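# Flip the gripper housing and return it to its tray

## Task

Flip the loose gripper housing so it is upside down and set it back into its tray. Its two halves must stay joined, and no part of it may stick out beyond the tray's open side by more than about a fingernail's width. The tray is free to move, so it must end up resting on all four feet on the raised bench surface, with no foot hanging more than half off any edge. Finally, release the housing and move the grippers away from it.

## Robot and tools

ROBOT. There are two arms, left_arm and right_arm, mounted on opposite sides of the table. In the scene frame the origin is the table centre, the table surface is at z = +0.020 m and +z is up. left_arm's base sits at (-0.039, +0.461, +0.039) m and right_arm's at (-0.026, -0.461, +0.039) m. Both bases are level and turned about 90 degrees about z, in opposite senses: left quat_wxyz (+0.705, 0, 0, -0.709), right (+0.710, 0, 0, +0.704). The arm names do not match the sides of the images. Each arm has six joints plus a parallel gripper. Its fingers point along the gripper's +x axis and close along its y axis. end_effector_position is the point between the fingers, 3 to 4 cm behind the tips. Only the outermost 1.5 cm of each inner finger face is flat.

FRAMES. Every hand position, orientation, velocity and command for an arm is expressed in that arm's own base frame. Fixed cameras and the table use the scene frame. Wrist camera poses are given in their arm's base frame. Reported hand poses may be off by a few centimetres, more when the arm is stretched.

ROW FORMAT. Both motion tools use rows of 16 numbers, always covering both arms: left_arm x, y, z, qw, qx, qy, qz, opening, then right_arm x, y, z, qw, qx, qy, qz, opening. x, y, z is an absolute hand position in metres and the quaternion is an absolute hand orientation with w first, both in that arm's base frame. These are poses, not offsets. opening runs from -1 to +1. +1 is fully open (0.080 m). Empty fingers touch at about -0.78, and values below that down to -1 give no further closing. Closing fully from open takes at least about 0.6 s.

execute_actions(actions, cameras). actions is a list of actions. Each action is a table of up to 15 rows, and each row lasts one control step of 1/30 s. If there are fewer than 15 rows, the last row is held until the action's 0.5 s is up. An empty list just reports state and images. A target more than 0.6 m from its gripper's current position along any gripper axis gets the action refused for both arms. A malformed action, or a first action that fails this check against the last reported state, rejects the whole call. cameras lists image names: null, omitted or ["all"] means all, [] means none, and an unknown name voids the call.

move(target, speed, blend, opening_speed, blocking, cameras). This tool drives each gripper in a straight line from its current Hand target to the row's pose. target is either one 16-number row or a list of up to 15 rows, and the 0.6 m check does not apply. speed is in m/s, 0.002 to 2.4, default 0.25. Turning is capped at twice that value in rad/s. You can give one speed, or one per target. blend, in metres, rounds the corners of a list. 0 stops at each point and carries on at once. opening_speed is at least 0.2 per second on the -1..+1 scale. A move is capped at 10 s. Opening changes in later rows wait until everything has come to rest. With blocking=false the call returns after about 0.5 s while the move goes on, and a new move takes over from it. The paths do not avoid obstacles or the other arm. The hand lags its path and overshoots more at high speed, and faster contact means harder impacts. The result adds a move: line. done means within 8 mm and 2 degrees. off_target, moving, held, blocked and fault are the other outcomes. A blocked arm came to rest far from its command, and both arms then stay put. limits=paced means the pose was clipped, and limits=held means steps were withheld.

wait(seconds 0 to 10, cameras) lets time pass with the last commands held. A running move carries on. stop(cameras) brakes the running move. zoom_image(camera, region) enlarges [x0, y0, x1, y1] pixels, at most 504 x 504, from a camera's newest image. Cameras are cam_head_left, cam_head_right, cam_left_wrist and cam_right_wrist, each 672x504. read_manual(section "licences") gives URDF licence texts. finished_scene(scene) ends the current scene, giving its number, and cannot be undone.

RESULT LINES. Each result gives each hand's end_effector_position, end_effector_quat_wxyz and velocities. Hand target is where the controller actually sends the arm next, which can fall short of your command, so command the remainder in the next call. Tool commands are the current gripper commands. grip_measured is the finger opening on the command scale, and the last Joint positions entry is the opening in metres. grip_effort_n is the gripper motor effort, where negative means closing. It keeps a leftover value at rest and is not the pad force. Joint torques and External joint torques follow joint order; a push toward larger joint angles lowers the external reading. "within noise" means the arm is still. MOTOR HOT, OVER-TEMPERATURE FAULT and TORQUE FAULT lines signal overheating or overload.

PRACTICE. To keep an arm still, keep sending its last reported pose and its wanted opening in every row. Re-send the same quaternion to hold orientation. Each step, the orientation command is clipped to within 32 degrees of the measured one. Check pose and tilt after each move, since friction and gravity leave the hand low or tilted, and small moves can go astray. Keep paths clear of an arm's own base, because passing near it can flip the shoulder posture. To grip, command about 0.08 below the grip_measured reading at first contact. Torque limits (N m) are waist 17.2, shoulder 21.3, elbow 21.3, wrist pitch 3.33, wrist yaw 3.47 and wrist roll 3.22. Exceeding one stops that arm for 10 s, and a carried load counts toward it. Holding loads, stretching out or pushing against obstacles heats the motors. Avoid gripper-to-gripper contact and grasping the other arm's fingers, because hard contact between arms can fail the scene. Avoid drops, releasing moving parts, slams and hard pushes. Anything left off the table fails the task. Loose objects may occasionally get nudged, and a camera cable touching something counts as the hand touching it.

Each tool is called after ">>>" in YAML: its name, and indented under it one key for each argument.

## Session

>>> execute_actions:
  actions: []

Scene clock: 0.00 s.
left_arm: end_effector_position=(+0.3198, +0.0469, +0.1987) grip_measured=+0.990 grip_effort_n=n/a end_effector_quat_wxyz=(+0.829, +0.414, -0.087, -0.366) | right_arm: end_effector_position=(+0.2843, -0.0314, +0.3432) grip_measured=+1.000 grip_effort_n=n/a end_effector_quat_wxyz=(+0.964, -0.015, +0.253, +0.079)
Joint positions: left_arm=[0.613 1.397 0.757 -0.043 1.316 1.531 0.08] | right_arm=[-0.33 1.039 1.305 -0.834 -0.429 -0.248 0.08]
Joint velocities: within noise
Joint torques (N m): no reading
External joint torques (N m): no reading
Heat: left arm: hottest wrist pitch 49 °C (+0.0 °C/min); right arm: hottest elbow 38 °C (+0.0 °C/min).
Hand target: left_arm +0.3200, +0.0470, +0.2014; +0.827, +0.418, -0.090, -0.365 | right_arm +0.2840, -0.0312, +0.3446; +0.965, -0.016, +0.250, +0.079
Tool commands: left_gripper/opening=+0.989531 right_gripper/opening=+1.0
camera_calibration:
cam_left_wrist: T_world_to_cam=[[-0.536418, -0.427531, -0.727649, 0.34388], [0.155972, 0.79712, -0.583329, 0.0617873], [0.829415, -0.426401, -0.360906, -0.093483], [0, 0, 0, 1]] pos_world=[0.252363, 0.0579063, 0.252528]
cam_right_wrist: T_world_to_cam=[[0.141679, -0.989622, 0.0239947, -0.0752307], [-0.770837, -0.1255, -0.624548, 0.455448], [0.621078, 0.0699894, -0.780618, 0.167634], [0, 0, 0, 1]] pos_world=[0.257621, -0.029024, 0.417112]

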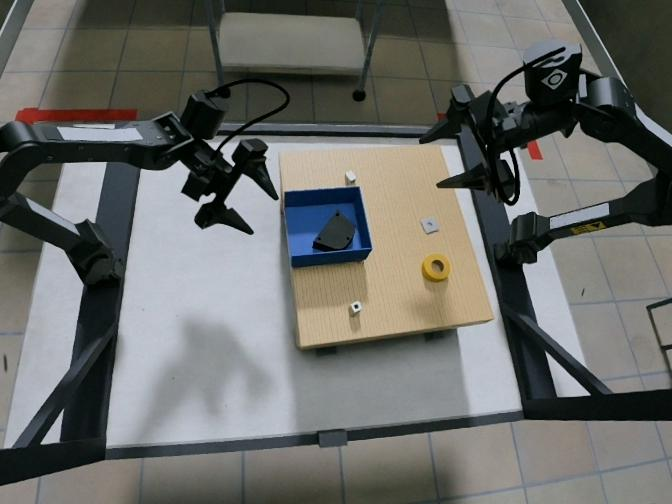

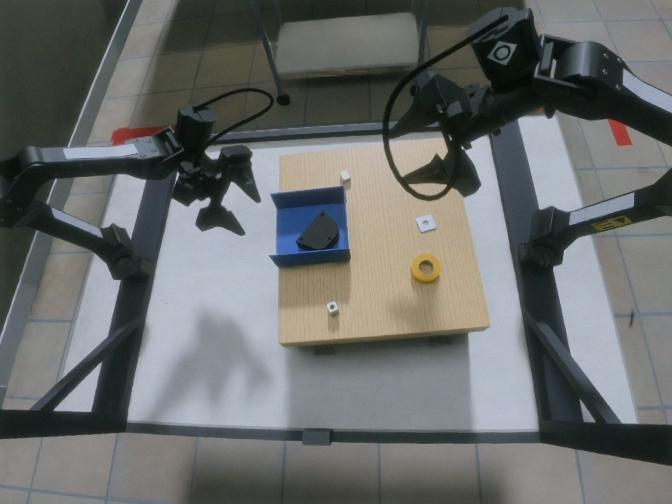

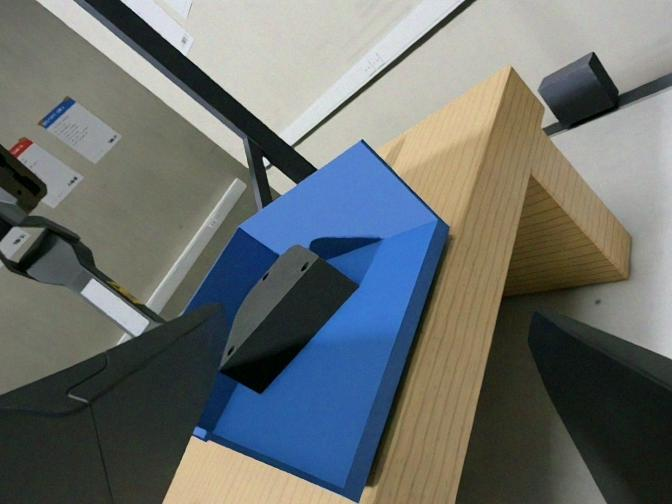

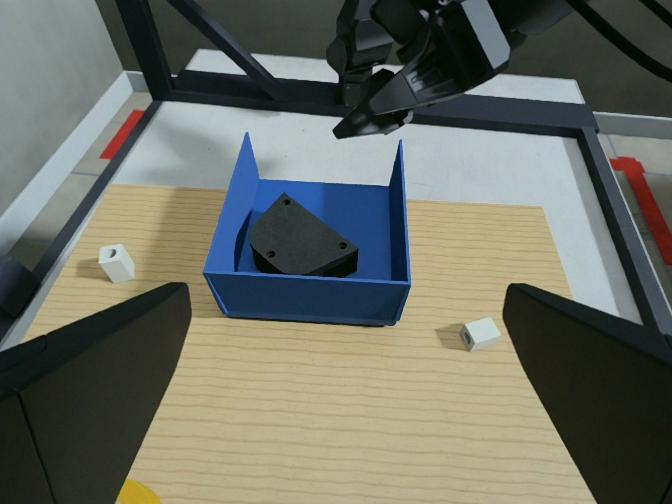

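>>> move:
  target: [0.35,0.01,0.33,0.85,0,0.527,0,-0.9, 0.33,0.01,0.29,0.82,0,0.572,0,-0.9]
  speed: 0.3

>>> zoom_image:
  camera: "cam_left_wrist"
  region: [200, 0, 530, 300]

>>> zoom_image:
  camera: "cam_right_wrist"
  region: [150, 0, 550, 300]

Scene clock: 14.13 s.
left_arm: end_effector_position=(+0.3498, +0.0092, +0.3275) grip_measured=-0.790 grip_effort_n=-83.5 end_effector_quat_wxyz=(+0.847, -0.002, +0.531, -0.003) | right_arm: end_effector_position=(+0.3272, +0.0094, +0.2900) grip_measured=-0.767 grip_effort_n=-83.5 end_effector_quat_wxyz=(+0.820, -0.003, +0.572, +0.002)
Joint positions: left_arm=[0.036 1.72 2.164 -1.564 0.023 0.033 0] | right_arm=[0.035 1.626 1.917 -1.509 0.013 0.025 0]
Joint velocities: within noise
Joint torques (N m): left_arm=[-0.24 -5.38 7.07 0.68 -0.19 -0.06] | right_arm=[0.33 -5.16 6.59 0.24 0.15 0.17]
External joint torques (N m): left_arm=[-0.19 0.69 2.13 -0.32 -0.2 -0.06] | right_arm=[0.23 0.69 1.16 -0.64 0.15 0.17]
Heat: left arm: hottest wrist pitch 51 °C (+8.5 °C/min); right arm: hottest elbow 40 °C (+8.5 °C/min). Fold the left arm in close to its base, or ease its load, before you think long.
Hand target: left_arm +0.3507, +0.0093, +0.3302; +0.849, +0.000, +0.528, -0.001 | right_arm +0.3290, +0.0101, +0.2908; +0.820, -0.004, +0.572, +0.000
Off the commanded pose: left_arm 0.003 m, 1 deg | right_arm 0.003 m, 0 deg.
MOTOR HOT: joint 4 (wrist pitch) of the left arm reports 51 °C; the controller stops that arm at 95 °C. To cool a motor, set the load down, stop pushing, or move to a pose that needs little force.
move: done
camera_calibration:
cam_left_wrist: T_world_to_cam=[[0.0411778, -0.999144, 0.00404922, 0.00106022], [-0.993474, -0.0413749, -0.10629, 0.415785], [0.106367, 0.000354003, -0.994327, 0.368382], [0, 0, 0, 1]] pos_world=[0.373844, 0.0181319, 0.410482]
cam_right_wrist: T_world_to_cam=[[0.0145976, -0.999024, 0.041683, -0.00314247], [-0.999385, -0.0132486, 0.0324601, 0.34363], [-0.0318762, -0.0421312, -0.998603, 0.374554], [0, 0, 0, 1]] pos_world=[0.355404, 0.0171936, 0.363008]

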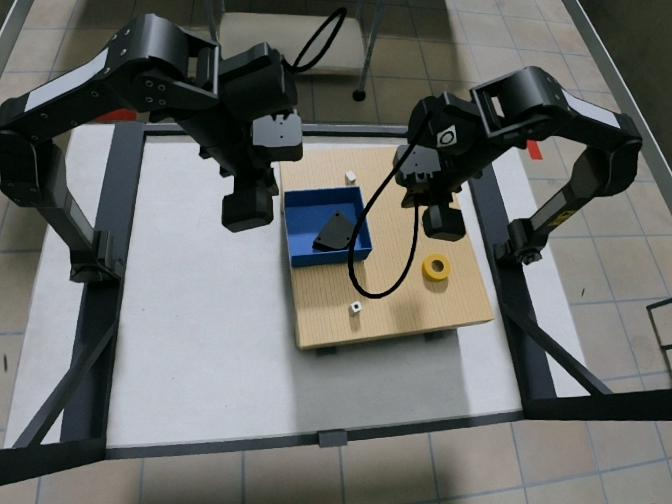

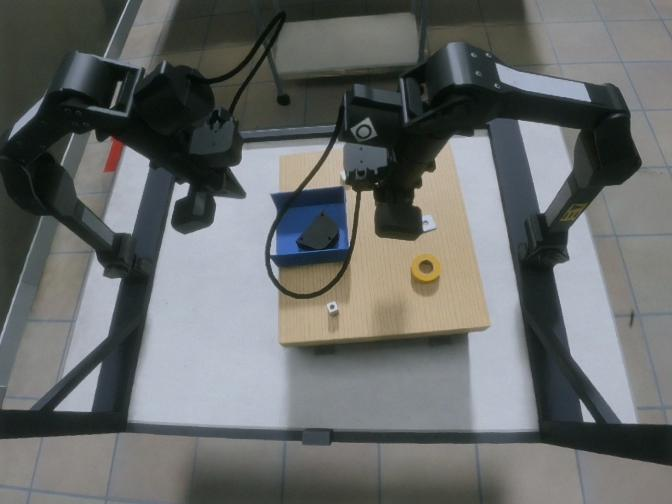

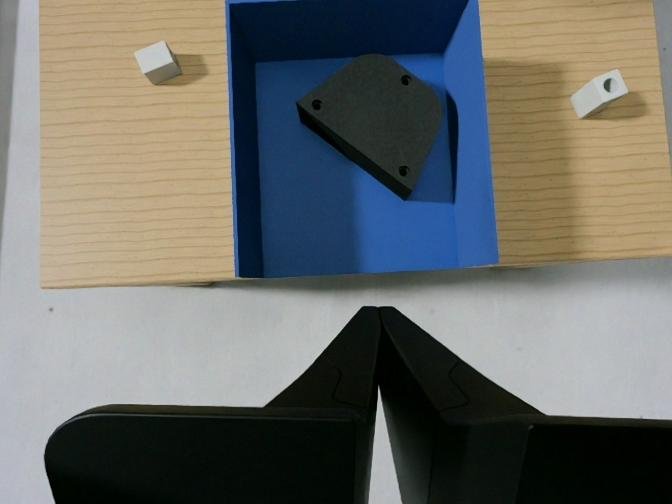

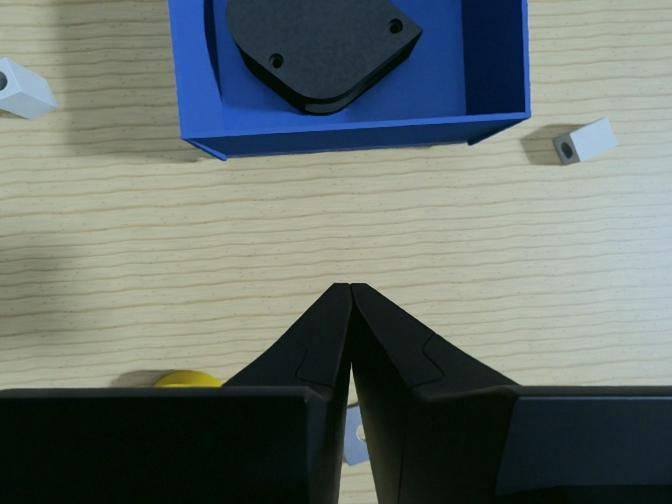

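Scaled by 1.527 from the camera's 672x504 image, which has a finer 960x720 frame.

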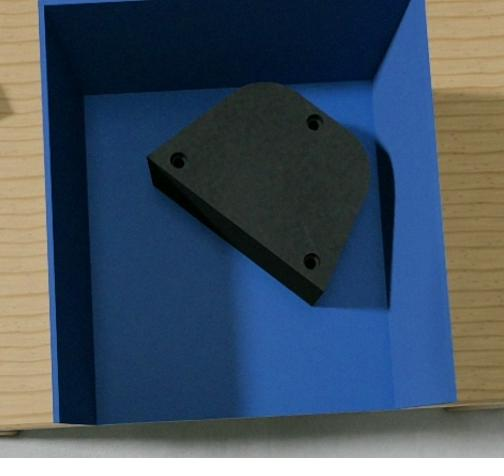

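Scaled by 1.260 from the camera's 672x504 image, which has a finer 960x720 frame.

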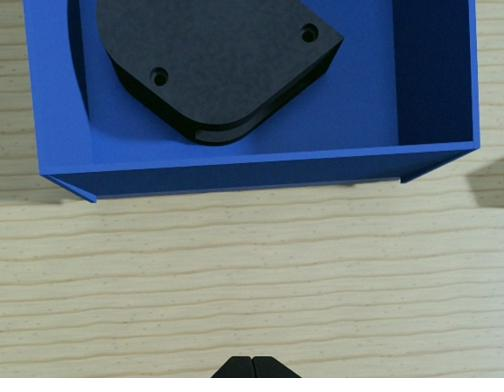

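>>> move:
  target:
    - [0.42,-0.02,0.28,0.736,-0.244,0.535,0.336,0.73, 0.24,0.0,0.26,0.866,0,0.5,0,-0.9]
    - [0.468,-0.018,0.225,0.736,-0.244,0.535,0.336,0.73, 0.22,0.0,0.25,0.866,0,0.5,0,-0.9]
  speed: 0.2

>>> zoom_image:
  camera: "cam_head_right"
  region: [230, 170, 380, 290]

Scene clock: 94.13 s.
left_arm: end_effector_position=(+0.4644, -0.0160, +0.2204) grip_measured=+0.727 grip_effort_n=12.3 end_effector_quat_wxyz=(+0.772, -0.254, +0.492, +0.312) | right_arm: end_effector_position=(+0.2211, +0.0003, +0.2518) grip_measured=-0.767 grip_effort_n=-83.5 end_effector_quat_wxyz=(+0.866, -0.001, +0.501, -0.002)
Joint positions: left_arm=[-0.122 2.164 2.334 -1.435 -0.273 -0.922 0.068] | right_arm=[0.007 1.036 1.248 -1.261 0.008 0.007 0]
Joint velocities: within noise
Joint torques (N m): left_arm=[-0.11 -9.66 6.87 1.21 -0.14 0.12] | right_arm=[-0.36 -2.95 4.68 0.9 -0.23 -0.08]
External joint torques (N m): left_arm=[0.02 -0.23 1.47 0.43 0.05 0.12] | right_arm=[-0.39 -0.99 -1.2 -0.25 -0.23 -0.08]
Heat: left arm: hottest wrist pitch 51 °C (+0.0 °C/min); right arm: hottest elbow 44 °C (+3.0 °C/min). Fold the left arm in close to its base, or ease its load, before you think long.
Hand target: left_arm +0.4667, -0.0169, +0.2235; +0.776, -0.256, +0.487, +0.308 | right_arm +0.2197, +0.0004, +0.2501; +0.866, +0.000, +0.501, -0.001
Off the commanded pose: left_arm 0.006 m, 7 deg | right_arm 0.002 m, 0 deg.
MOTOR HOT: still on. Joint 4 (wrist pitch) of the left arm reports 51 °C.
joint sent to its limit (left arm) — joint 3 (elbow), upper limit, where the elbow is as straight as it goes. The joint targets are off in orientation, not in position.
move: off_target (left_arm)
camera_calibration:
cam_left_wrist: T_world_to_cam=[[0.762316, -0.642191, 0.0804066, -0.374324], [-0.64032, -0.766437, -0.0506508, 0.32934], [0.094154, -0.0128741, -0.995474, 0.255497], [0, 0, 0, 1]] pos_world=[0.47218, 0.0153201, 0.30112]
cam_right_wrist: T_world_to_cam=[[-0.00154787, -0.999081, 0.0428413, -0.00582744], [-0.990536, -0.00434803, -0.137187, 0.279347], [0.137247, -0.0426482, -0.989618, 0.292987], [0, 0, 0, 1]] pos_world=[0.236483, 0.00788787, 0.328517]

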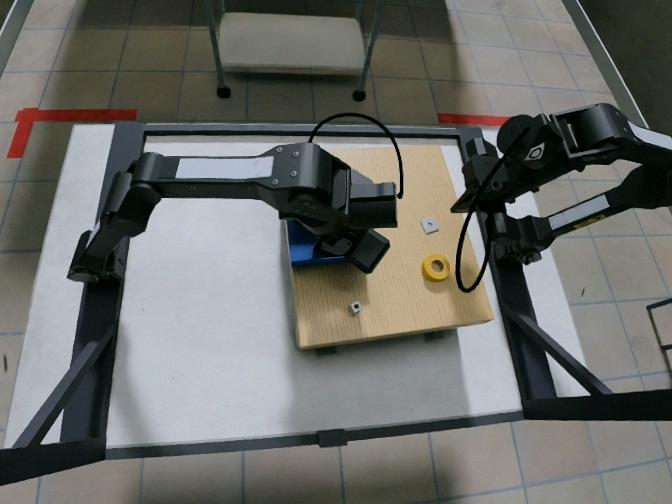

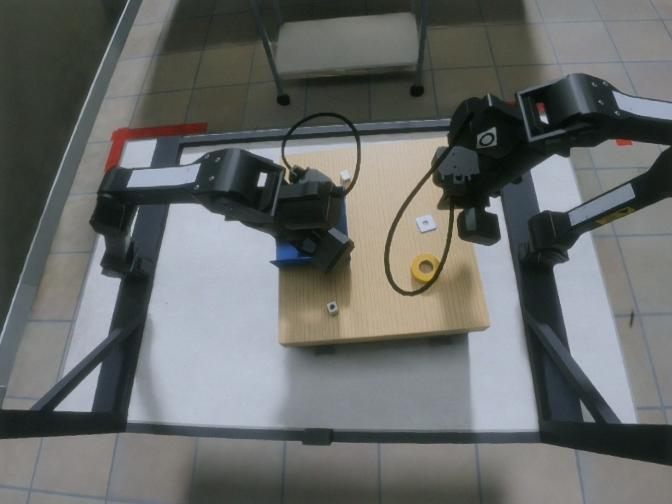

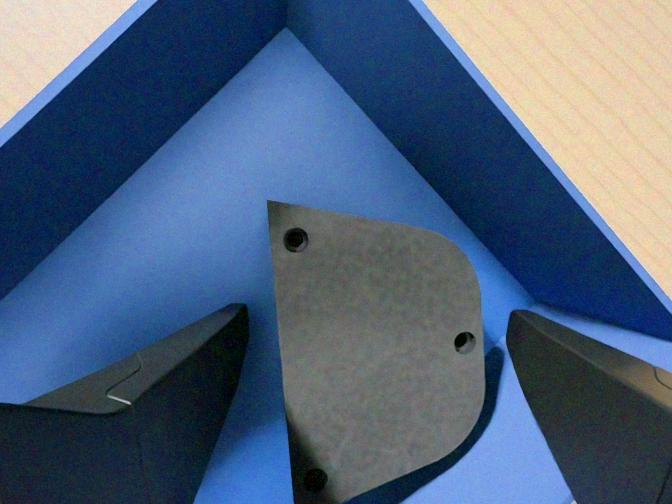

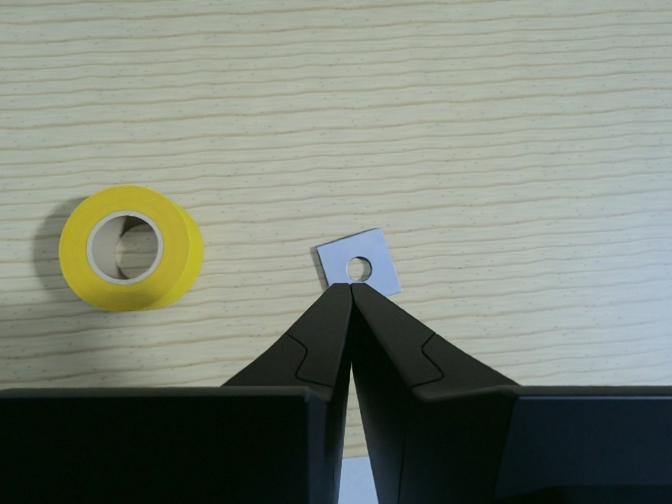

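Scaled by 3.360 from the camera's 672x504 image, which has a finer 960x720 frame.

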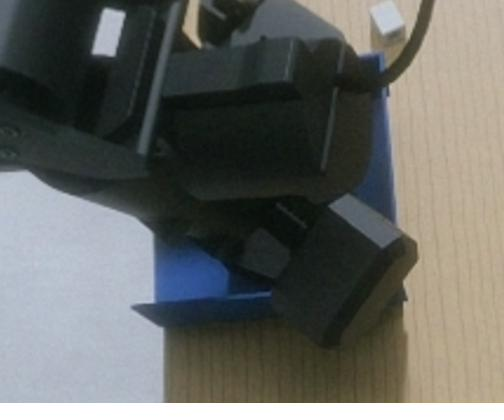

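>>> move:
  target:
    - [0.470,-0.0175,0.196,0.736,-0.244,0.535,0.336,0.73, 0.22,0.0,0.25,0.866,0,0.5,0,-0.9]
  speed: 0.08
  cameras: ["cam_left_wrist"]

Scene clock: 105.37 s.
left_arm: end_effector_position=(+0.4669, -0.0149, +0.2089) grip_measured=+0.727 grip_effort_n=12.3 end_effector_quat_wxyz=(+0.763, -0.254, +0.500, +0.322) | right_arm: end_effector_position=(+0.2207, +0.0001, +0.2516) grip_measured=-0.767 grip_effort_n=-83.5 end_effector_quat_wxyz=(+0.866, -0.001, +0.501, -0.002)
Joint positions: left_arm=[-0.119 2.194 2.343 -1.444 -0.273 -0.936 0.068] | right_arm=[0.004 1.034 1.246 -1.261 0.005 0.004 0]
Joint velocities: within noise
Joint torques (N m): left_arm=[-0.28 -6.48 5.88 0.31 0.13 0.02] | right_arm=[-0.38 -2.95 4.67 1.05 -0.23 -0.09]
External joint torques (N m): left_arm=[0.05 3.13 0.5 -0.41 0.3 0.01] | right_arm=[-0.41 -0.99 -1.15 -0.07 -0.23 -0.09]
Heat: left arm: hottest wrist pitch 51 °C (+0.0 °C/min); right arm: hottest elbow 44 °C (+2.0 °C/min). Fold the left arm in close to its base, or ease its load, before you think long.
Hand target: left_arm +0.4686, -0.0175, +0.1956; +0.754, -0.249, +0.515, +0.323 | right_arm +0.2198, +0.0001, +0.2502; +0.866, +0.000, +0.500, +0.000
Off the commanded pose: left_arm 0.014 m, 5 deg | right_arm 0.002 m, 0 deg.
MOTOR HOT: still on. Joint 4 (wrist pitch) of the left arm reports 51 °C.
joint sent to its limit (left arm) — joint 3 (elbow), upper limit, where the elbow is as straight as it goes. The joint targets are off in orientation, not in position.
move: off_target (left_arm)
camera_calibration:
cam_left_wrist: T_world_to_cam=[[0.774296, -0.629989, 0.0598323, -0.375771], [-0.629246, -0.776509, -0.0329287, 0.322268], [0.067205, -0.0121527, -0.997665, 0.2569], [0, 0, 0, 1]] pos_world=[0.476479, 0.0166343, 0.289395]
Images, in order (width x height): cam_left_wrist 672x504.

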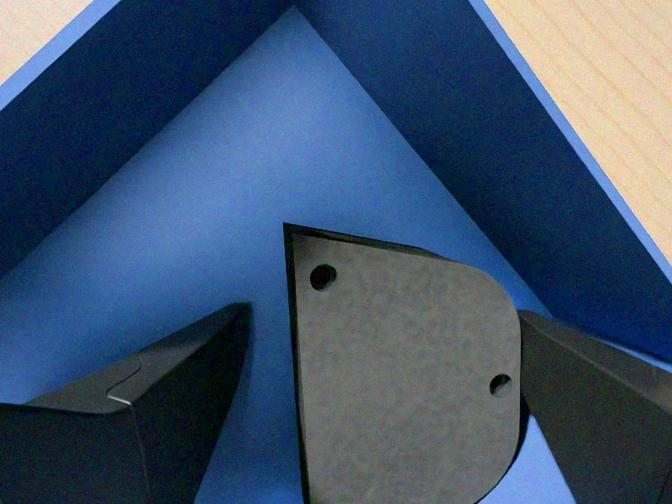

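>>> move:
  target:
    - [0.468,-0.0175,0.225,0.754,-0.249,0.515,0.323,0.73, 0.22,0.0,0.25,0.866,0,0.5,0,-0.9]
  speed: 0.08
  cameras: ["cam_left_wrist"]

>>> zoom_image:
  camera: "cam_left_wrist"
  region: [200, 50, 620, 504]

Scene clock: 123.53 s.
left_arm: end_effector_position=(+0.4682, -0.0150, +0.2159) grip_measured=+0.727 grip_effort_n=12.3 end_effector_quat_wxyz=(+0.771, -0.252, +0.493, +0.313) | right_arm: end_effector_position=(+0.2207, +0.0001, +0.2516) grip_measured=-0.767 grip_effort_n=-83.5 end_effector_quat_wxyz=(+0.866, -0.001, +0.501, -0.002)
Joint positions: left_arm=[-0.119 2.18 2.343 -1.43 -0.273 -0.918 0.068] | right_arm=[0.004 1.034 1.246 -1.261 0.005 0.004 0]
Joint velocities: within noise
Joint torques (N m): left_arm=[-0.38 -11.97 5.83 1.24 -0.04 0.11] | right_arm=[-0.39 -2.81 4.72 1.05 -0.21 -0.09]
External joint torques (N m): left_arm=[-0.25 -2.46 0.44 0.47 0.14 0.11] | right_arm=[-0.41 -0.79 -1.19 -0.1 -0.2 -0.09]
Heat: left arm: hottest wrist pitch 50 °C (-1.0 °C/min); right arm: hottest elbow 44 °C (+1.0 °C/min). Fold the left arm in close to its base, or ease its load, before you think long.
Hand target: left_arm +0.4673, -0.0172, +0.2246; +0.778, -0.257, +0.486, +0.305 | right_arm +0.2200, +0.0000, +0.2501; +0.866, +0.000, +0.500, +0.000
Off the commanded pose: left_arm 0.009 m, 3 deg | right_arm 0.002 m, 0 deg.
MOTOR HOT: still on. Joint 4 (wrist pitch) of the left arm reports 50 °C.
joint sent to its limit (left arm) — joint 3 (elbow), upper limit, where the elbow is as straight as it goes. The joint targets are off in orientation, not in position.
move: off_target (left_arm)
camera_calibration:
cam_left_wrist: T_world_to_cam=[[0.761918, -0.643182, 0.0761369, -0.375181], [-0.641381, -0.765631, -0.0493923, 0.332534], [0.090061, -0.0111998, -0.995873, 0.252671], [0, 0, 0, 1]] pos_world=[0.476383, 0.0161182, 0.296618]
Images, in order (width x height): cam_left_wrist 672x504.

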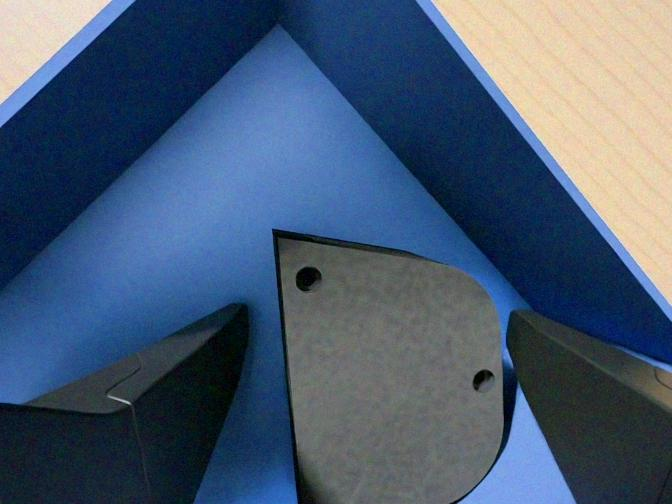

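Scaled by 1.110 from the camera's 672x504 image, which has a finer 960x720 frame.

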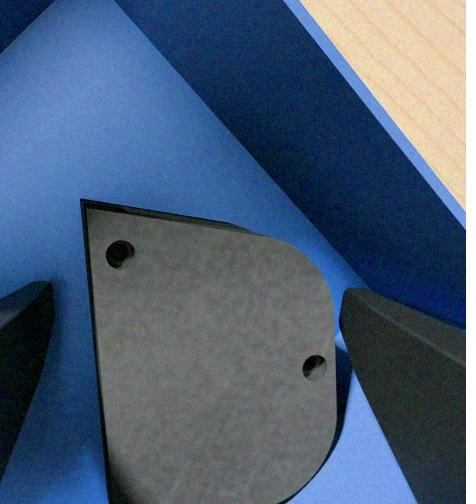

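>>> move:
  target:
    - [0.464,-0.029,0.215,0.746,-0.247,0.525,0.329,0.73, 0.22,0.0,0.25,0.866,0,0.5,0,-0.9]
  speed: 0.08
  cameras: ["cam_left_wrist"]

Scene clock: 141.47 s.
left_arm: end_effector_position=(+0.4650, -0.0254, +0.2150) grip_measured=+0.727 grip_effort_n=12.3 end_effector_quat_wxyz=(+0.768, -0.256, +0.496, +0.314) | right_arm: end_effector_position=(+0.2207, +0.0001, +0.2516) grip_measured=-0.767 grip_effort_n=-83.5 end_effector_quat_wxyz=(+0.866, -0.001, +0.501, -0.001)
Joint positions: left_arm=[-0.142 2.18 2.343 -1.444 -0.273 -0.95 0.068] | right_arm=[0.004 1.034 1.246 -1.261 0.005 0.002 0]
Joint velocities: within noise
Joint torques (N m): left_arm=[-0.68 -9.76 5.82 0.23 -0.15 -0.03] | right_arm=[-0.38 -2.81 4.71 1.05 -0.21 -0.09]
External joint torques (N m): left_arm=[-0.52 -0.28 0.45 -0.52 0.03 -0.04] | right_arm=[-0.42 -0.84 -1.2 -0.11 -0.2 -0.09]
Heat: left arm: hottest shoulder 56 °C (+14.1 °C/min); right arm: hottest elbow 44 °C (+0.0 °C/min). Heating fast: the left arm's shoulder motor: a push or a pull is the cause, and it goes on while you think. Ease it with your next call, before anything else.
Hand target: left_arm +0.4635, -0.0289, +0.2146; +0.767, -0.254, +0.499, +0.313 | right_arm +0.2200, +0.0000, +0.2500; +0.866, +0.000, +0.500, +0.000
Off the commanded pose: left_arm 0.004 m, 5 deg | right_arm 0.002 m, 0 deg.
MOTOR HOT: still on. Joint 2 (shoulder) of the left arm reports 56 °C.
joint sent to its limit (left arm) — joint 3 (elbow), upper limit, where the elbow is as straight as it goes. The joint targets are off in orientation, not in position.
move: off_target (left_arm)
camera_calibration:
cam_left_wrist: T_world_to_cam=[[0.766642, -0.637489, 0.0766048, -0.381521], [-0.636573, -0.770229, -0.0390167, 0.317881], [0.0838759, -0.0188527, -0.996298, 0.254719], [0, 0, 0, 1]] pos_world=[0.47348, 0.00642821, 0.295405]
Images, in order (width x height): cam_left_wrist 672x504.

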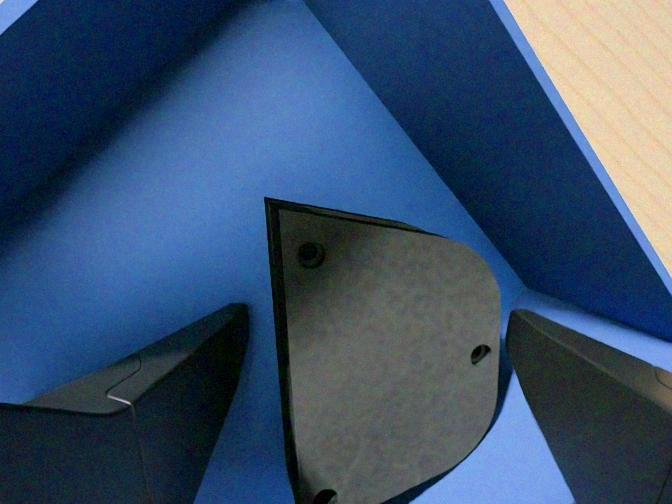

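>>> move:
  target:
    - [0.463,-0.036,0.212,0.746,-0.247,0.525,0.329,0.73, 0.22,0.0,0.25,0.866,0,0.5,0,-0.9]
  speed: 0.08
  cameras: ["cam_left_wrist"]

Scene clock: 151.03 s.
left_arm: end_effector_position=(+0.4635, -0.0296, +0.2152) grip_measured=+0.727 grip_effort_n=12.3 end_effector_quat_wxyz=(+0.768, -0.254, +0.494, +0.319) | right_arm: end_effector_position=(+0.2207, +0.0001, +0.2516) grip_measured=-0.767 grip_effort_n=-83.5 end_effector_quat_wxyz=(+0.866, -0.001, +0.501, -0.001)
Joint positions: left_arm=[-0.156 2.18 2.343 -1.45 -0.287 -0.967 0.068] | right_arm=[0.004 1.034 1.246 -1.261 0.005 0.002 0]
Joint velocities: within noise
Joint torques (N m): left_arm=[-0.89 -8.99 5.8 0.25 -0.1 -0.06] | right_arm=[-0.39 -2.82 4.7 1.05 -0.21 -0.05]
External joint torques (N m): left_arm=[-0.84 0.49 0.45 -0.48 0.11 -0.06] | right_arm=[-0.43 -0.88 -1.16 -0.09 -0.2 -0.06]
Heat: left arm: hottest shoulder 57 °C (+15.2 °C/min); right arm: hottest elbow 44 °C (+0.0 °C/min). Fold the left arm in close to its base, or ease its load, before you think long.
Hand target: left_arm +0.4627, -0.0345, +0.2120; +0.766, -0.251, +0.500, +0.317 | right_arm +0.2200, +0.0000, +0.2500; +0.866, +0.000, +0.500, +0.000
Off the commanded pose: left_arm 0.007 m, 5 deg | right_arm 0.002 m, 0 deg.
MOTOR HOT: still on. Joint 2 (shoulder) of the left arm reports 57 °C.
joint sent to its limit (left arm) — joint 3 (elbow), upper limit, where the elbow is as straight as it goes. The joint targets are off in orientation, not in position.
move: off_target (left_arm)
camera_calibration:
cam_left_wrist: T_world_to_cam=[[0.770248, -0.63379, 0.0709022, -0.383332], [-0.632217, -0.773445, -0.0456659, 0.313037], [0.0837815, -0.00965146, -0.996437, 0.255348], [0, 0, 0, 1]] pos_world=[0.471775, 0.00162872, 0.295913]
Images, in order (width x height): cam_left_wrist 672x504.

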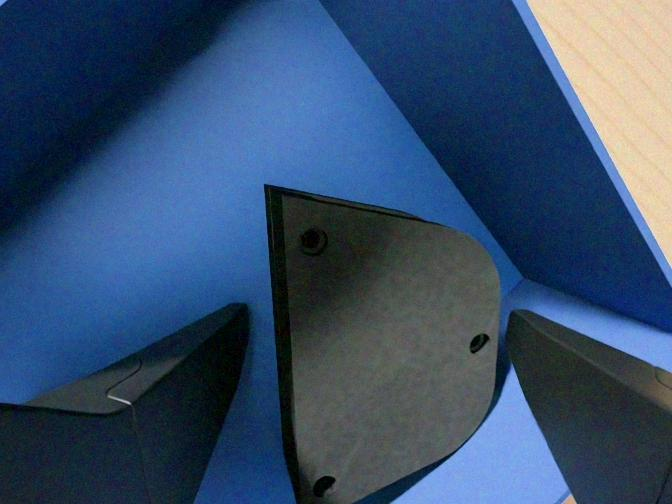

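>>> move:
  target:
    - [0.4655,-0.040,0.212,0.746,-0.247,0.525,0.329,0.85, 0.22,0.0,0.25,0.866,0,0.5,0,-0.9]
    - [0.4655,-0.040,0.195,0.736,-0.244,0.535,0.336,0.85, 0.22,0.0,0.25,0.866,0,0.5,0,-0.9]
  speed: 0.06
  cameras: ["cam_left_wrist"]

>>> zoom_image:
  camera: "cam_left_wrist"
  region: [200, 50, 620, 504]

Scene clock: 175.63 s.
left_arm: end_effector_position=(+0.4638, -0.0318, +0.2137) grip_measured=+0.846 grip_effort_n=16.0 end_effector_quat_wxyz=(+0.766, -0.256, +0.495, +0.320) | right_arm: end_effector_position=(+0.2207, -0.0003, +0.2516) grip_measured=-0.767 grip_effort_n=-83.5 end_effector_quat_wxyz=(+0.866, -0.001, +0.501, -0.002)
Joint positions: left_arm=[-0.16 2.188 2.351 -1.456 -0.287 -0.977 0.073] | right_arm=[0.002 1.034 1.246 -1.261 0.005 0.002 0]
Joint velocities: within noise
Joint torques (N m): left_arm=[-1.07 -5.72 5.08 0.1 0.27 -0.08] | right_arm=[-0.38 -2.81 4.7 1.05 -0.21 -0.06]
External joint torques (N m): left_arm=[-0.87 3.83 -0.26 -0.6 0.46 -0.09] | right_arm=[-0.41 -0.8 -1.17 -0.08 -0.2 -0.06]
Heat: left arm: hottest shoulder 56 °C (+12.1 °C/min); right arm: hottest elbow 44 °C (+0.0 °C/min). Fold the left arm in close to its base, or ease its load, before you think long.
Hand target: left_arm +0.4643, -0.0399, +0.1954; +0.755, -0.247, +0.517, +0.320 | right_arm +0.2200, -0.0003, +0.2500; +0.866, +0.000, +0.500, -0.001
Off the commanded pose: left_arm 0.020 m, 6 deg | right_arm 0.002 m, 0 deg.
MOTOR HOT: still on. Joint 2 (shoulder) of the left arm reports 56 °C.
joint read past its limit (left arm) — joint 3 (elbow), upper limit, where the elbow is as straight as it goes.
joint sent to its limit (left arm) — joint 3 (elbow), upper limit, where the elbow is as straight as it goes. The joint targets are off in orientation, not in position.
move: off_target (left_arm)
camera_calibration:
cam_left_wrist: T_world_to_cam=[[0.773825, -0.629553, 0.0697025, -0.386122], [-0.628278, -0.776872, -0.0416781, 0.308637], [0.0803885, -0.011541, -0.996697, 0.255374], [0, 0, 0, 1]] pos_world=[0.472172, -0.000365483, 0.294307]
Images, in order (width x height): cam_left_wrist 672x504.

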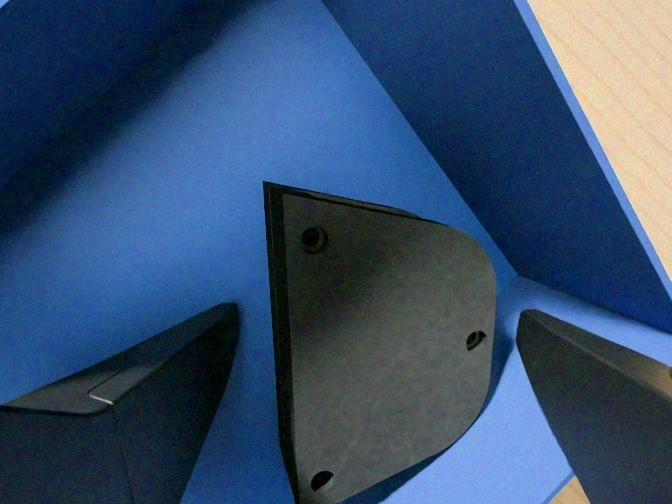

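Scaled by 1.110 from the camera's 672x504 image, which has a finer 960x720 frame.

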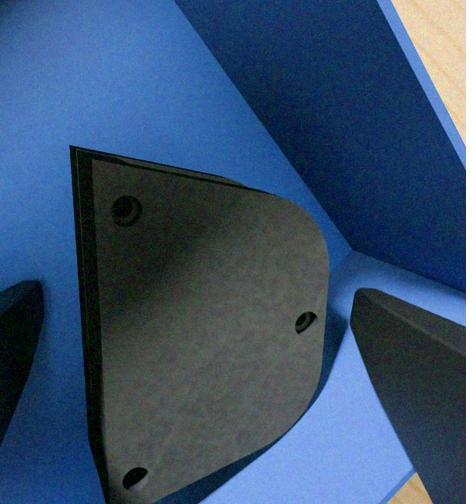

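>>> move:
  target:
    - [0.455,-0.035,0.24,0.766,-0.256,0.495,0.320,0.85, 0.22,0.0,0.25,0.866,0,0.5,0,-0.9]
    - [0.38,0.01,0.31,0.85,0,0.527,0,-0.9, 0.28,0.0,0.29,0.82,0,0.572,0,0.8]
    - [0.33,0.01,0.32,0.85,0,0.527,0,-0.9, 0.35,0.0,0.28,0.80,0,0.60,0,0.8]
  speed: 0.2

>>> zoom_image:
  camera: "cam_left_wrist"
  region: [200, 0, 530, 300]

>>> zoom_image:
  camera: "cam_right_wrist"
  region: [150, 0, 550, 300]

Scene clock: 213.23 s.
left_arm: end_effector_position=(+0.3339, +0.0078, +0.3199) grip_measured=-0.790 grip_effort_n=-83.5 end_effector_quat_wxyz=(+0.851, -0.007, +0.526, +0.000) | right_arm: end_effector_position=(+0.3484, +0.0001, +0.2797) grip_measured=+0.796 grip_effort_n=18.4 end_effector_quat_wxyz=(+0.801, -0.002, +0.599, -0.001)
Joint positions: left_arm=[0.033 1.617 2.004 -1.495 0.022 0.018 0] | right_arm=[0.002 1.755 2.038 -1.568 0.005 0.001 0.071]
Joint velocities: within noise
Joint torques (N m): left_arm=[0.12 -6.49 4.6 0.74 0.2 0.15] | right_arm=[-0.32 -5.98 6.47 0.16 -0.23 -0.1]
External joint torques (N m): left_arm=[0.18 -1.13 -0.43 -0.26 0.18 0.14] | right_arm=[-0.31 0.75 1.09 -0.66 -0.25 -0.1]
Heat: left arm: hottest wrist pitch 48 °C (-2.0 °C/min); right arm: hottest elbow 45 °C (+1.0 °C/min). Fold the left arm in close to its base, or ease its load, before you think long.
Hand target: left_arm +0.3308, +0.0078, +0.3201; +0.850, -0.007, +0.527, -0.002 | right_arm +0.3504, -0.0004, +0.2799; +0.800, +0.000, +0.599, +0.000
Off the commanded pose: left_arm 0.005 m, 1 deg | right_arm 0.002 m, 0 deg.
MOTOR HOT: still on. Joint 4 (wrist pitch) of the left arm reports 48 °C.
move: done
camera_calibration:
cam_left_wrist: T_world_to_cam=[[0.0524483, -0.998578, 0.00956436, -0.00514768], [-0.991577, -0.0532116, -0.118082, 0.402371], [0.118423, -0.00329058, -0.992958, 0.358157], [0, 0, 0, 1]] pos_world=[0.356837, 0.017449, 0.403197]
cam_right_wrist: T_world_to_cam=[[0.0108809, -0.999038, 0.0424803, -0.0113641], [-0.995114, -0.00664962, 0.0985049, 0.345101], [-0.0981277, -0.0433446, -0.994229, 0.386399], [0, 0, 0, 1]] pos_world=[0.381455, 0.00768997, 0.350658]

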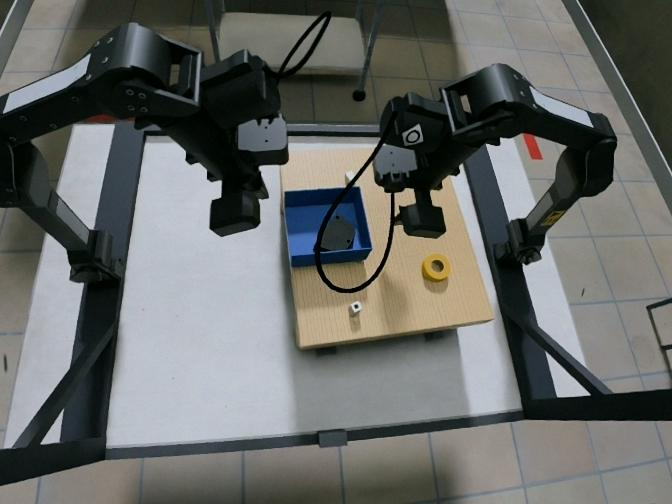

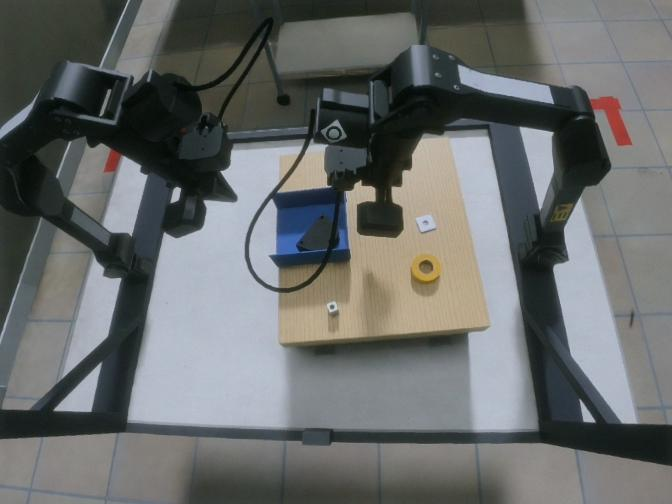

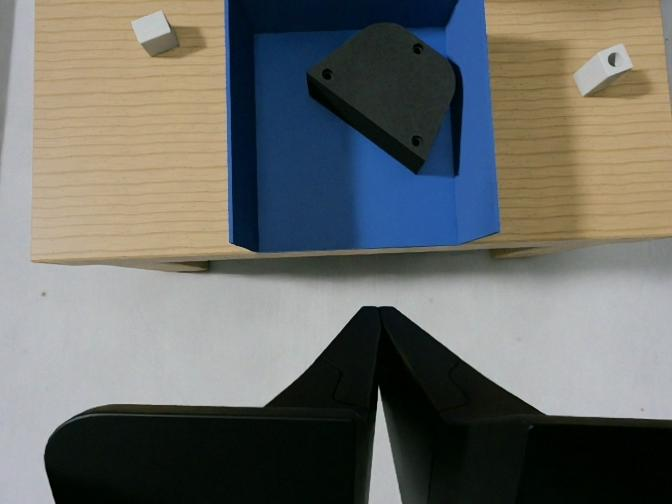

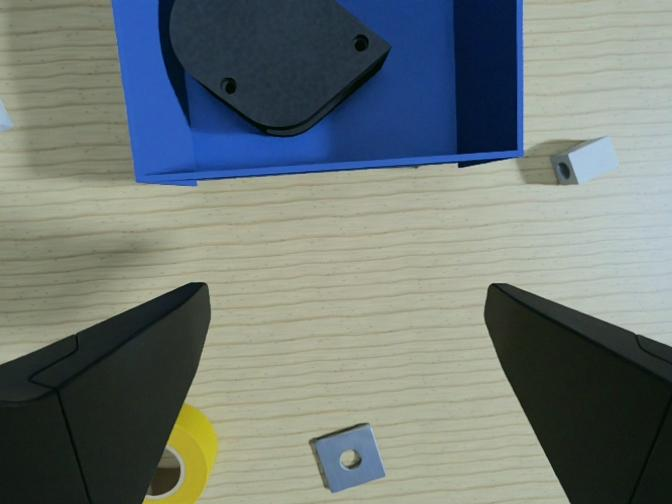

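Scaled by 1.527 from the camera's 672x504 image, which has a finer 960x720 frame.

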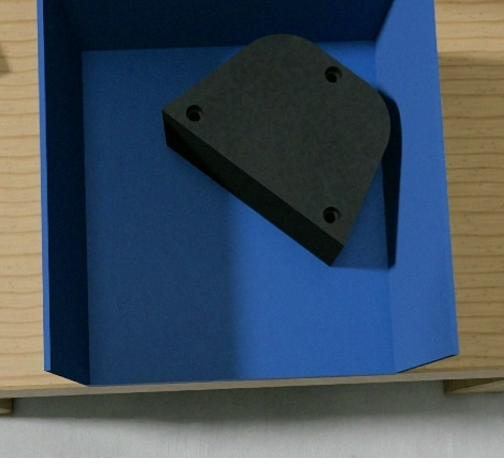

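Scaled by 1.260 from the camera's 672x504 image, which has a finer 960x720 frame.

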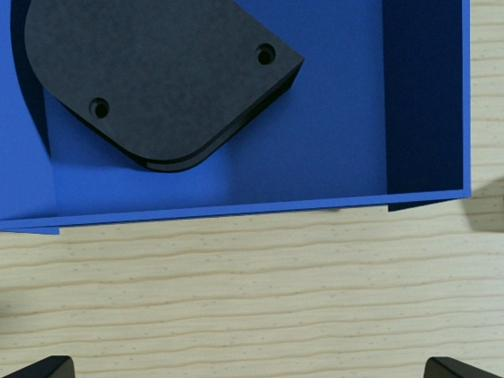

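>>> move:
  target:
    - [0.30,0.01,0.30,0.85,0,0.527,0,-0.9, 0.40,0.024,0.285,0.715,-0.264,0.549,0.344,0.8]
    - [0.28,0.01,0.28,0.85,0,0.527,0,-0.9, 0.441,0.024,0.245,0.715,-0.264,0.549,0.344,0.8]
  speed: 0.2
  cameras: ["cam_head_right","cam_right_wrist"]

>>> zoom_image:
  camera: "cam_right_wrist"
  region: [100, 50, 604, 500]

Scene clock: 258.53 s.
left_arm: end_effector_position=(+0.2806, +0.0091, +0.2794) grip_measured=-0.790 grip_effort_n=-83.5 end_effector_quat_wxyz=(+0.847, -0.001, +0.532, -0.001) | right_arm: end_effector_position=(+0.4379, +0.0236, +0.2405) grip_measured=+0.796 grip_effort_n=18.4 end_effector_quat_wxyz=(+0.750, -0.273, +0.509, +0.321)
Joint positions: left_arm=[0.044 1.348 1.581 -1.355 0.022 0.038 0] | right_arm=[-0.017 2.102 2.339 -1.526 -0.209 -0.869 0.071]
Joint velocities: within noise
Joint torques (N m): left_arm=[0.15 -5.06 5 1.63 0 0.15] | right_arm=[-0.1 -9.49 6.3 0.69 -0.43 -0.07]
External joint torques (N m): left_arm=[0.2 -1.17 -0.45 0.64 -0.02 0.14] | right_arm=[-0.25 -0.13 0.81 -0.07 -0.25 -0.08]
Heat: left arm: hottest wrist pitch 49 °C (+1.0 °C/min); right arm: hottest elbow 48 °C (+4.0 °C/min). Fold the left arm in close to its base, or ease its load, before you think long.
Hand target: left_arm +0.2795, +0.0098, +0.2803; +0.850, +0.000, +0.527, +0.000 | right_arm +0.4402, +0.0238, +0.2428; +0.754, -0.274, +0.503, +0.321
Off the commanded pose: left_arm 0.001 m, 1 deg | right_arm 0.005 m, 7 deg.
MOTOR HOT: still on. Joint 4 (wrist pitch) of the left arm reports 49 °C.
joint sent to its limit (right arm) — joint 3 (elbow), upper limit, where the elbow is as straight as it goes. The joint targets are off in orientation, not in position.
move: off_target (right_arm)
camera_calibration:
cam_right_wrist: T_world_to_cam=[[0.76233, -0.635774, 0.121015, -0.343566], [-0.644075, -0.7636, 0.0456222, 0.31501], [0.063402, -0.112722, -0.991602, 0.287527], [0, 0, 0, 1]] pos_world=[0.446571, 0.0545223, 0.312318]
Images, in order (width x height): cam_head_right 672x504, cam_right_wrist 672x504.

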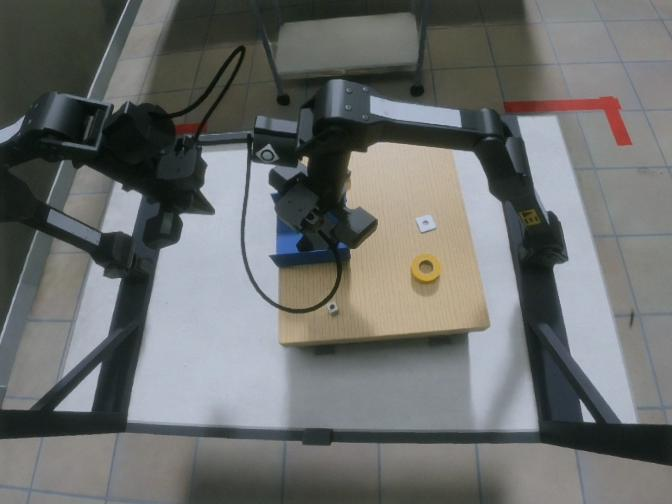

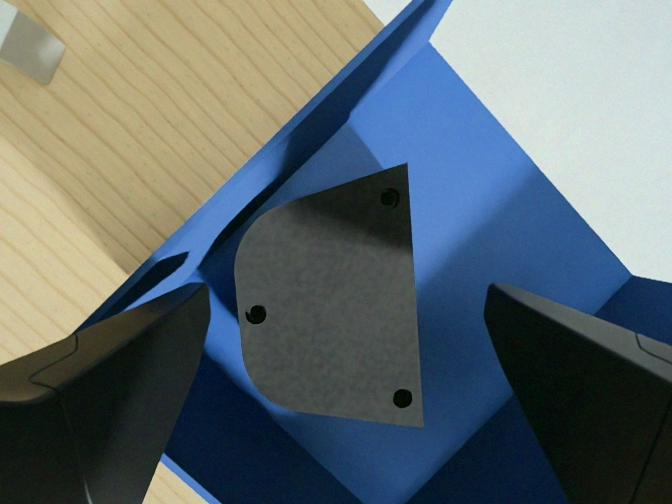

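Scaled by 1.000.

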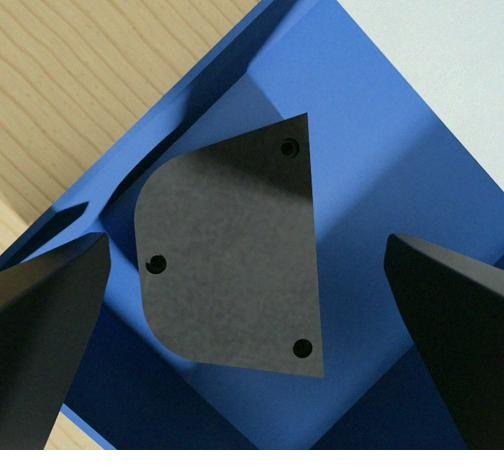

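>>> move:
  target:
    - [0.25,0.01,0.26,0.85,0,0.527,0,-0.9, 0.439,0.028,0.228,0.73,-0.268,0.531,0.336,0.8]
    - [0.25,0.01,0.26,0.85,0,0.527,0,-0.9, 0.438,0.029,0.212,0.72,-0.265,0.543,0.341,0.8]
  speed: 0.08
  cameras: ["cam_right_wrist"]

Scene clock: 268.97 s.
left_arm: end_effector_position=(+0.2506, +0.0100, +0.2596) grip_measured=-0.790 grip_effort_n=-83.5 end_effector_quat_wxyz=(+0.847, -0.001, +0.531, +0.002) | right_arm: end_effector_position=(+0.4375, +0.0270, +0.2185) grip_measured=+0.796 grip_effort_n=18.4 end_effector_quat_wxyz=(+0.729, -0.261, +0.538, +0.334)
Joint positions: left_arm=[0.053 1.209 1.401 -1.312 0.022 0.044 0] | right_arm=[-0.01 2.151 2.339 -1.557 -0.209 -0.867 0.071]
Joint velocities: within noise
Joint torques (N m): left_arm=[0.13 -3.95 5.01 1.65 0.11 0.14] | right_arm=[0.51 -8.51 5.2 -0.07 -0.07 -0.11]
External joint torques (N m): left_arm=[0.14 -0.9 -0.55 0.66 0.1 0.14] | right_arm=[0.44 1.07 -0.26 -0.72 0.11 -0.11]
Heat: left arm: hottest wrist pitch 50 °C (+2.0 °C/min); right arm: hottest elbow 47 °C (+3.0 °C/min). Fold the left arm in close to its base, or ease its load, before you think long.
Hand target: left_arm +0.2498, +0.0102, +0.2598; +0.850, -0.001, +0.527, +0.001 | right_arm +0.4377, +0.0288, +0.2124; +0.722, -0.262, +0.544, +0.339
Off the commanded pose: left_arm 0.001 m, 1 deg | right_arm 0.007 m, 1 deg.
MOTOR HOT: still on. Joint 4 (wrist pitch) of the left arm reports 50 °C.
move: done
camera_calibration:
cam_right_wrist: T_world_to_cam=[[0.773492, -0.631091, 0.0586099, -0.329866], [-0.633619, -0.767702, 0.095714, 0.302909], [-0.0154093, -0.11117, -0.993682, 0.300904], [0, 0, 0, 1]] pos_world=[0.451714, 0.0578195, 0.289344]
Images, in order (width x height): cam_right_wrist 672x504.

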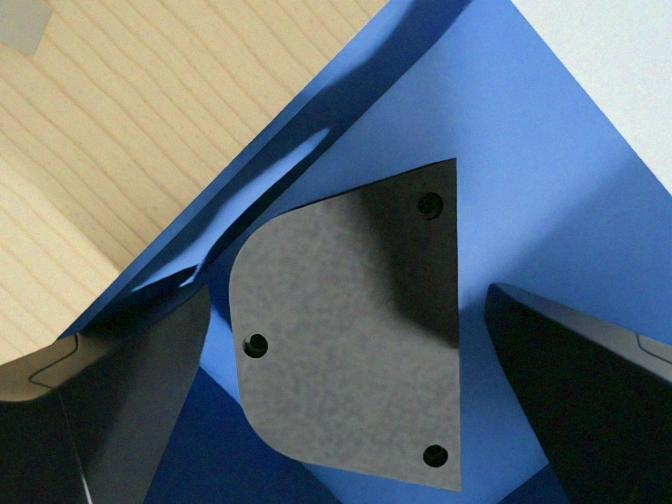

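>>> move:
  target:
    - [0.25,0.01,0.26,0.85,0,0.527,0,-0.9, 0.437,0.028,0.203,0.715,-0.262,0.549,0.344,0.8]
    - [0.25,0.01,0.26,0.85,0,0.527,0,-0.9, 0.436,0.028,0.197,0.715,-0.262,0.549,0.344,0.8]
  speed: 0.05
  cameras: ["cam_right_wrist"]

Scene clock: 277.73 s.
left_arm: end_effector_position=(+0.2506, +0.0100, +0.2596) grip_measured=-0.790 grip_effort_n=-83.5 end_effector_quat_wxyz=(+0.847, +0.000, +0.531, +0.001) | right_arm: end_effector_position=(+0.4389, +0.0263, +0.2080) grip_measured=+0.796 grip_effort_n=18.8 end_effector_quat_wxyz=(+0.727, -0.265, +0.537, +0.337)
Joint positions: left_arm=[0.053 1.209 1.401 -1.312 0.022 0.046 0] | right_arm=[-0.011 2.134 2.267 -1.503 -0.209 -0.88 0.071]
Joint velocities: within noise
Joint torques (N m): left_arm=[0.03 -3.96 5.1 1.63 0.12 0.14] | right_arm=[0.49 -9.11 2.82 0.11 -0.09 -0.12]
External joint torques (N m): left_arm=[0.07 -0.95 -0.45 0.64 0.1 0.13] | right_arm=[0.35 0.6 -2.82 -0.55 0.09 -0.12]
Heat: left arm: hottest wrist pitch 51 °C (+3.0 °C/min); right arm: hottest elbow 47 °C (+2.0 °C/min). Fold the left arm in close to its base, or ease its load, before you think long.
Hand target: left_arm +0.2500, +0.0100, +0.2600; +0.850, +0.000, +0.527, +0.000 | right_arm +0.4359, +0.0281, +0.1975; +0.715, -0.262, +0.549, +0.344
Off the commanded pose: left_arm 0.001 m, 1 deg | right_arm 0.011 m, 2 deg.
MOTOR HOT: still on. Joint 4 (wrist pitch) of the left arm reports 51 °C.
move: off_target (right_arm)
camera_calibration:
cam_right_wrist: T_world_to_cam=[[0.779854, -0.622995, 0.0608771, -0.334245], [-0.625822, -0.773923, 0.0969073, 0.300726], [-0.0132585, -0.113672, -0.99343, 0.289538], [0, 0, 0, 1]] pos_world=[0.452701, 0.0574181, 0.278841]
Images, in order (width x height): cam_right_wrist 672x504.

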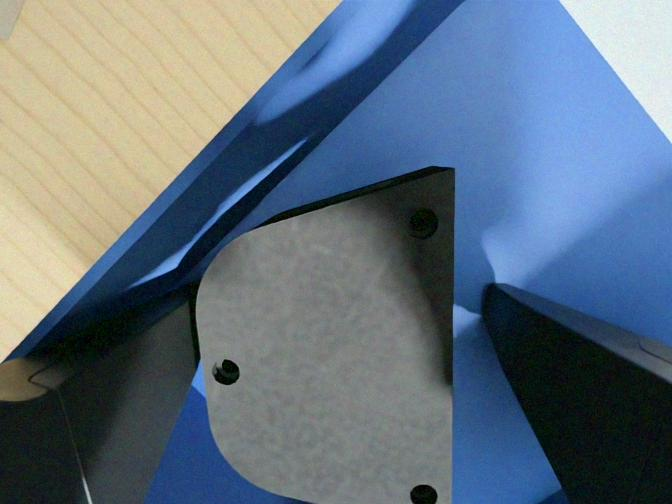

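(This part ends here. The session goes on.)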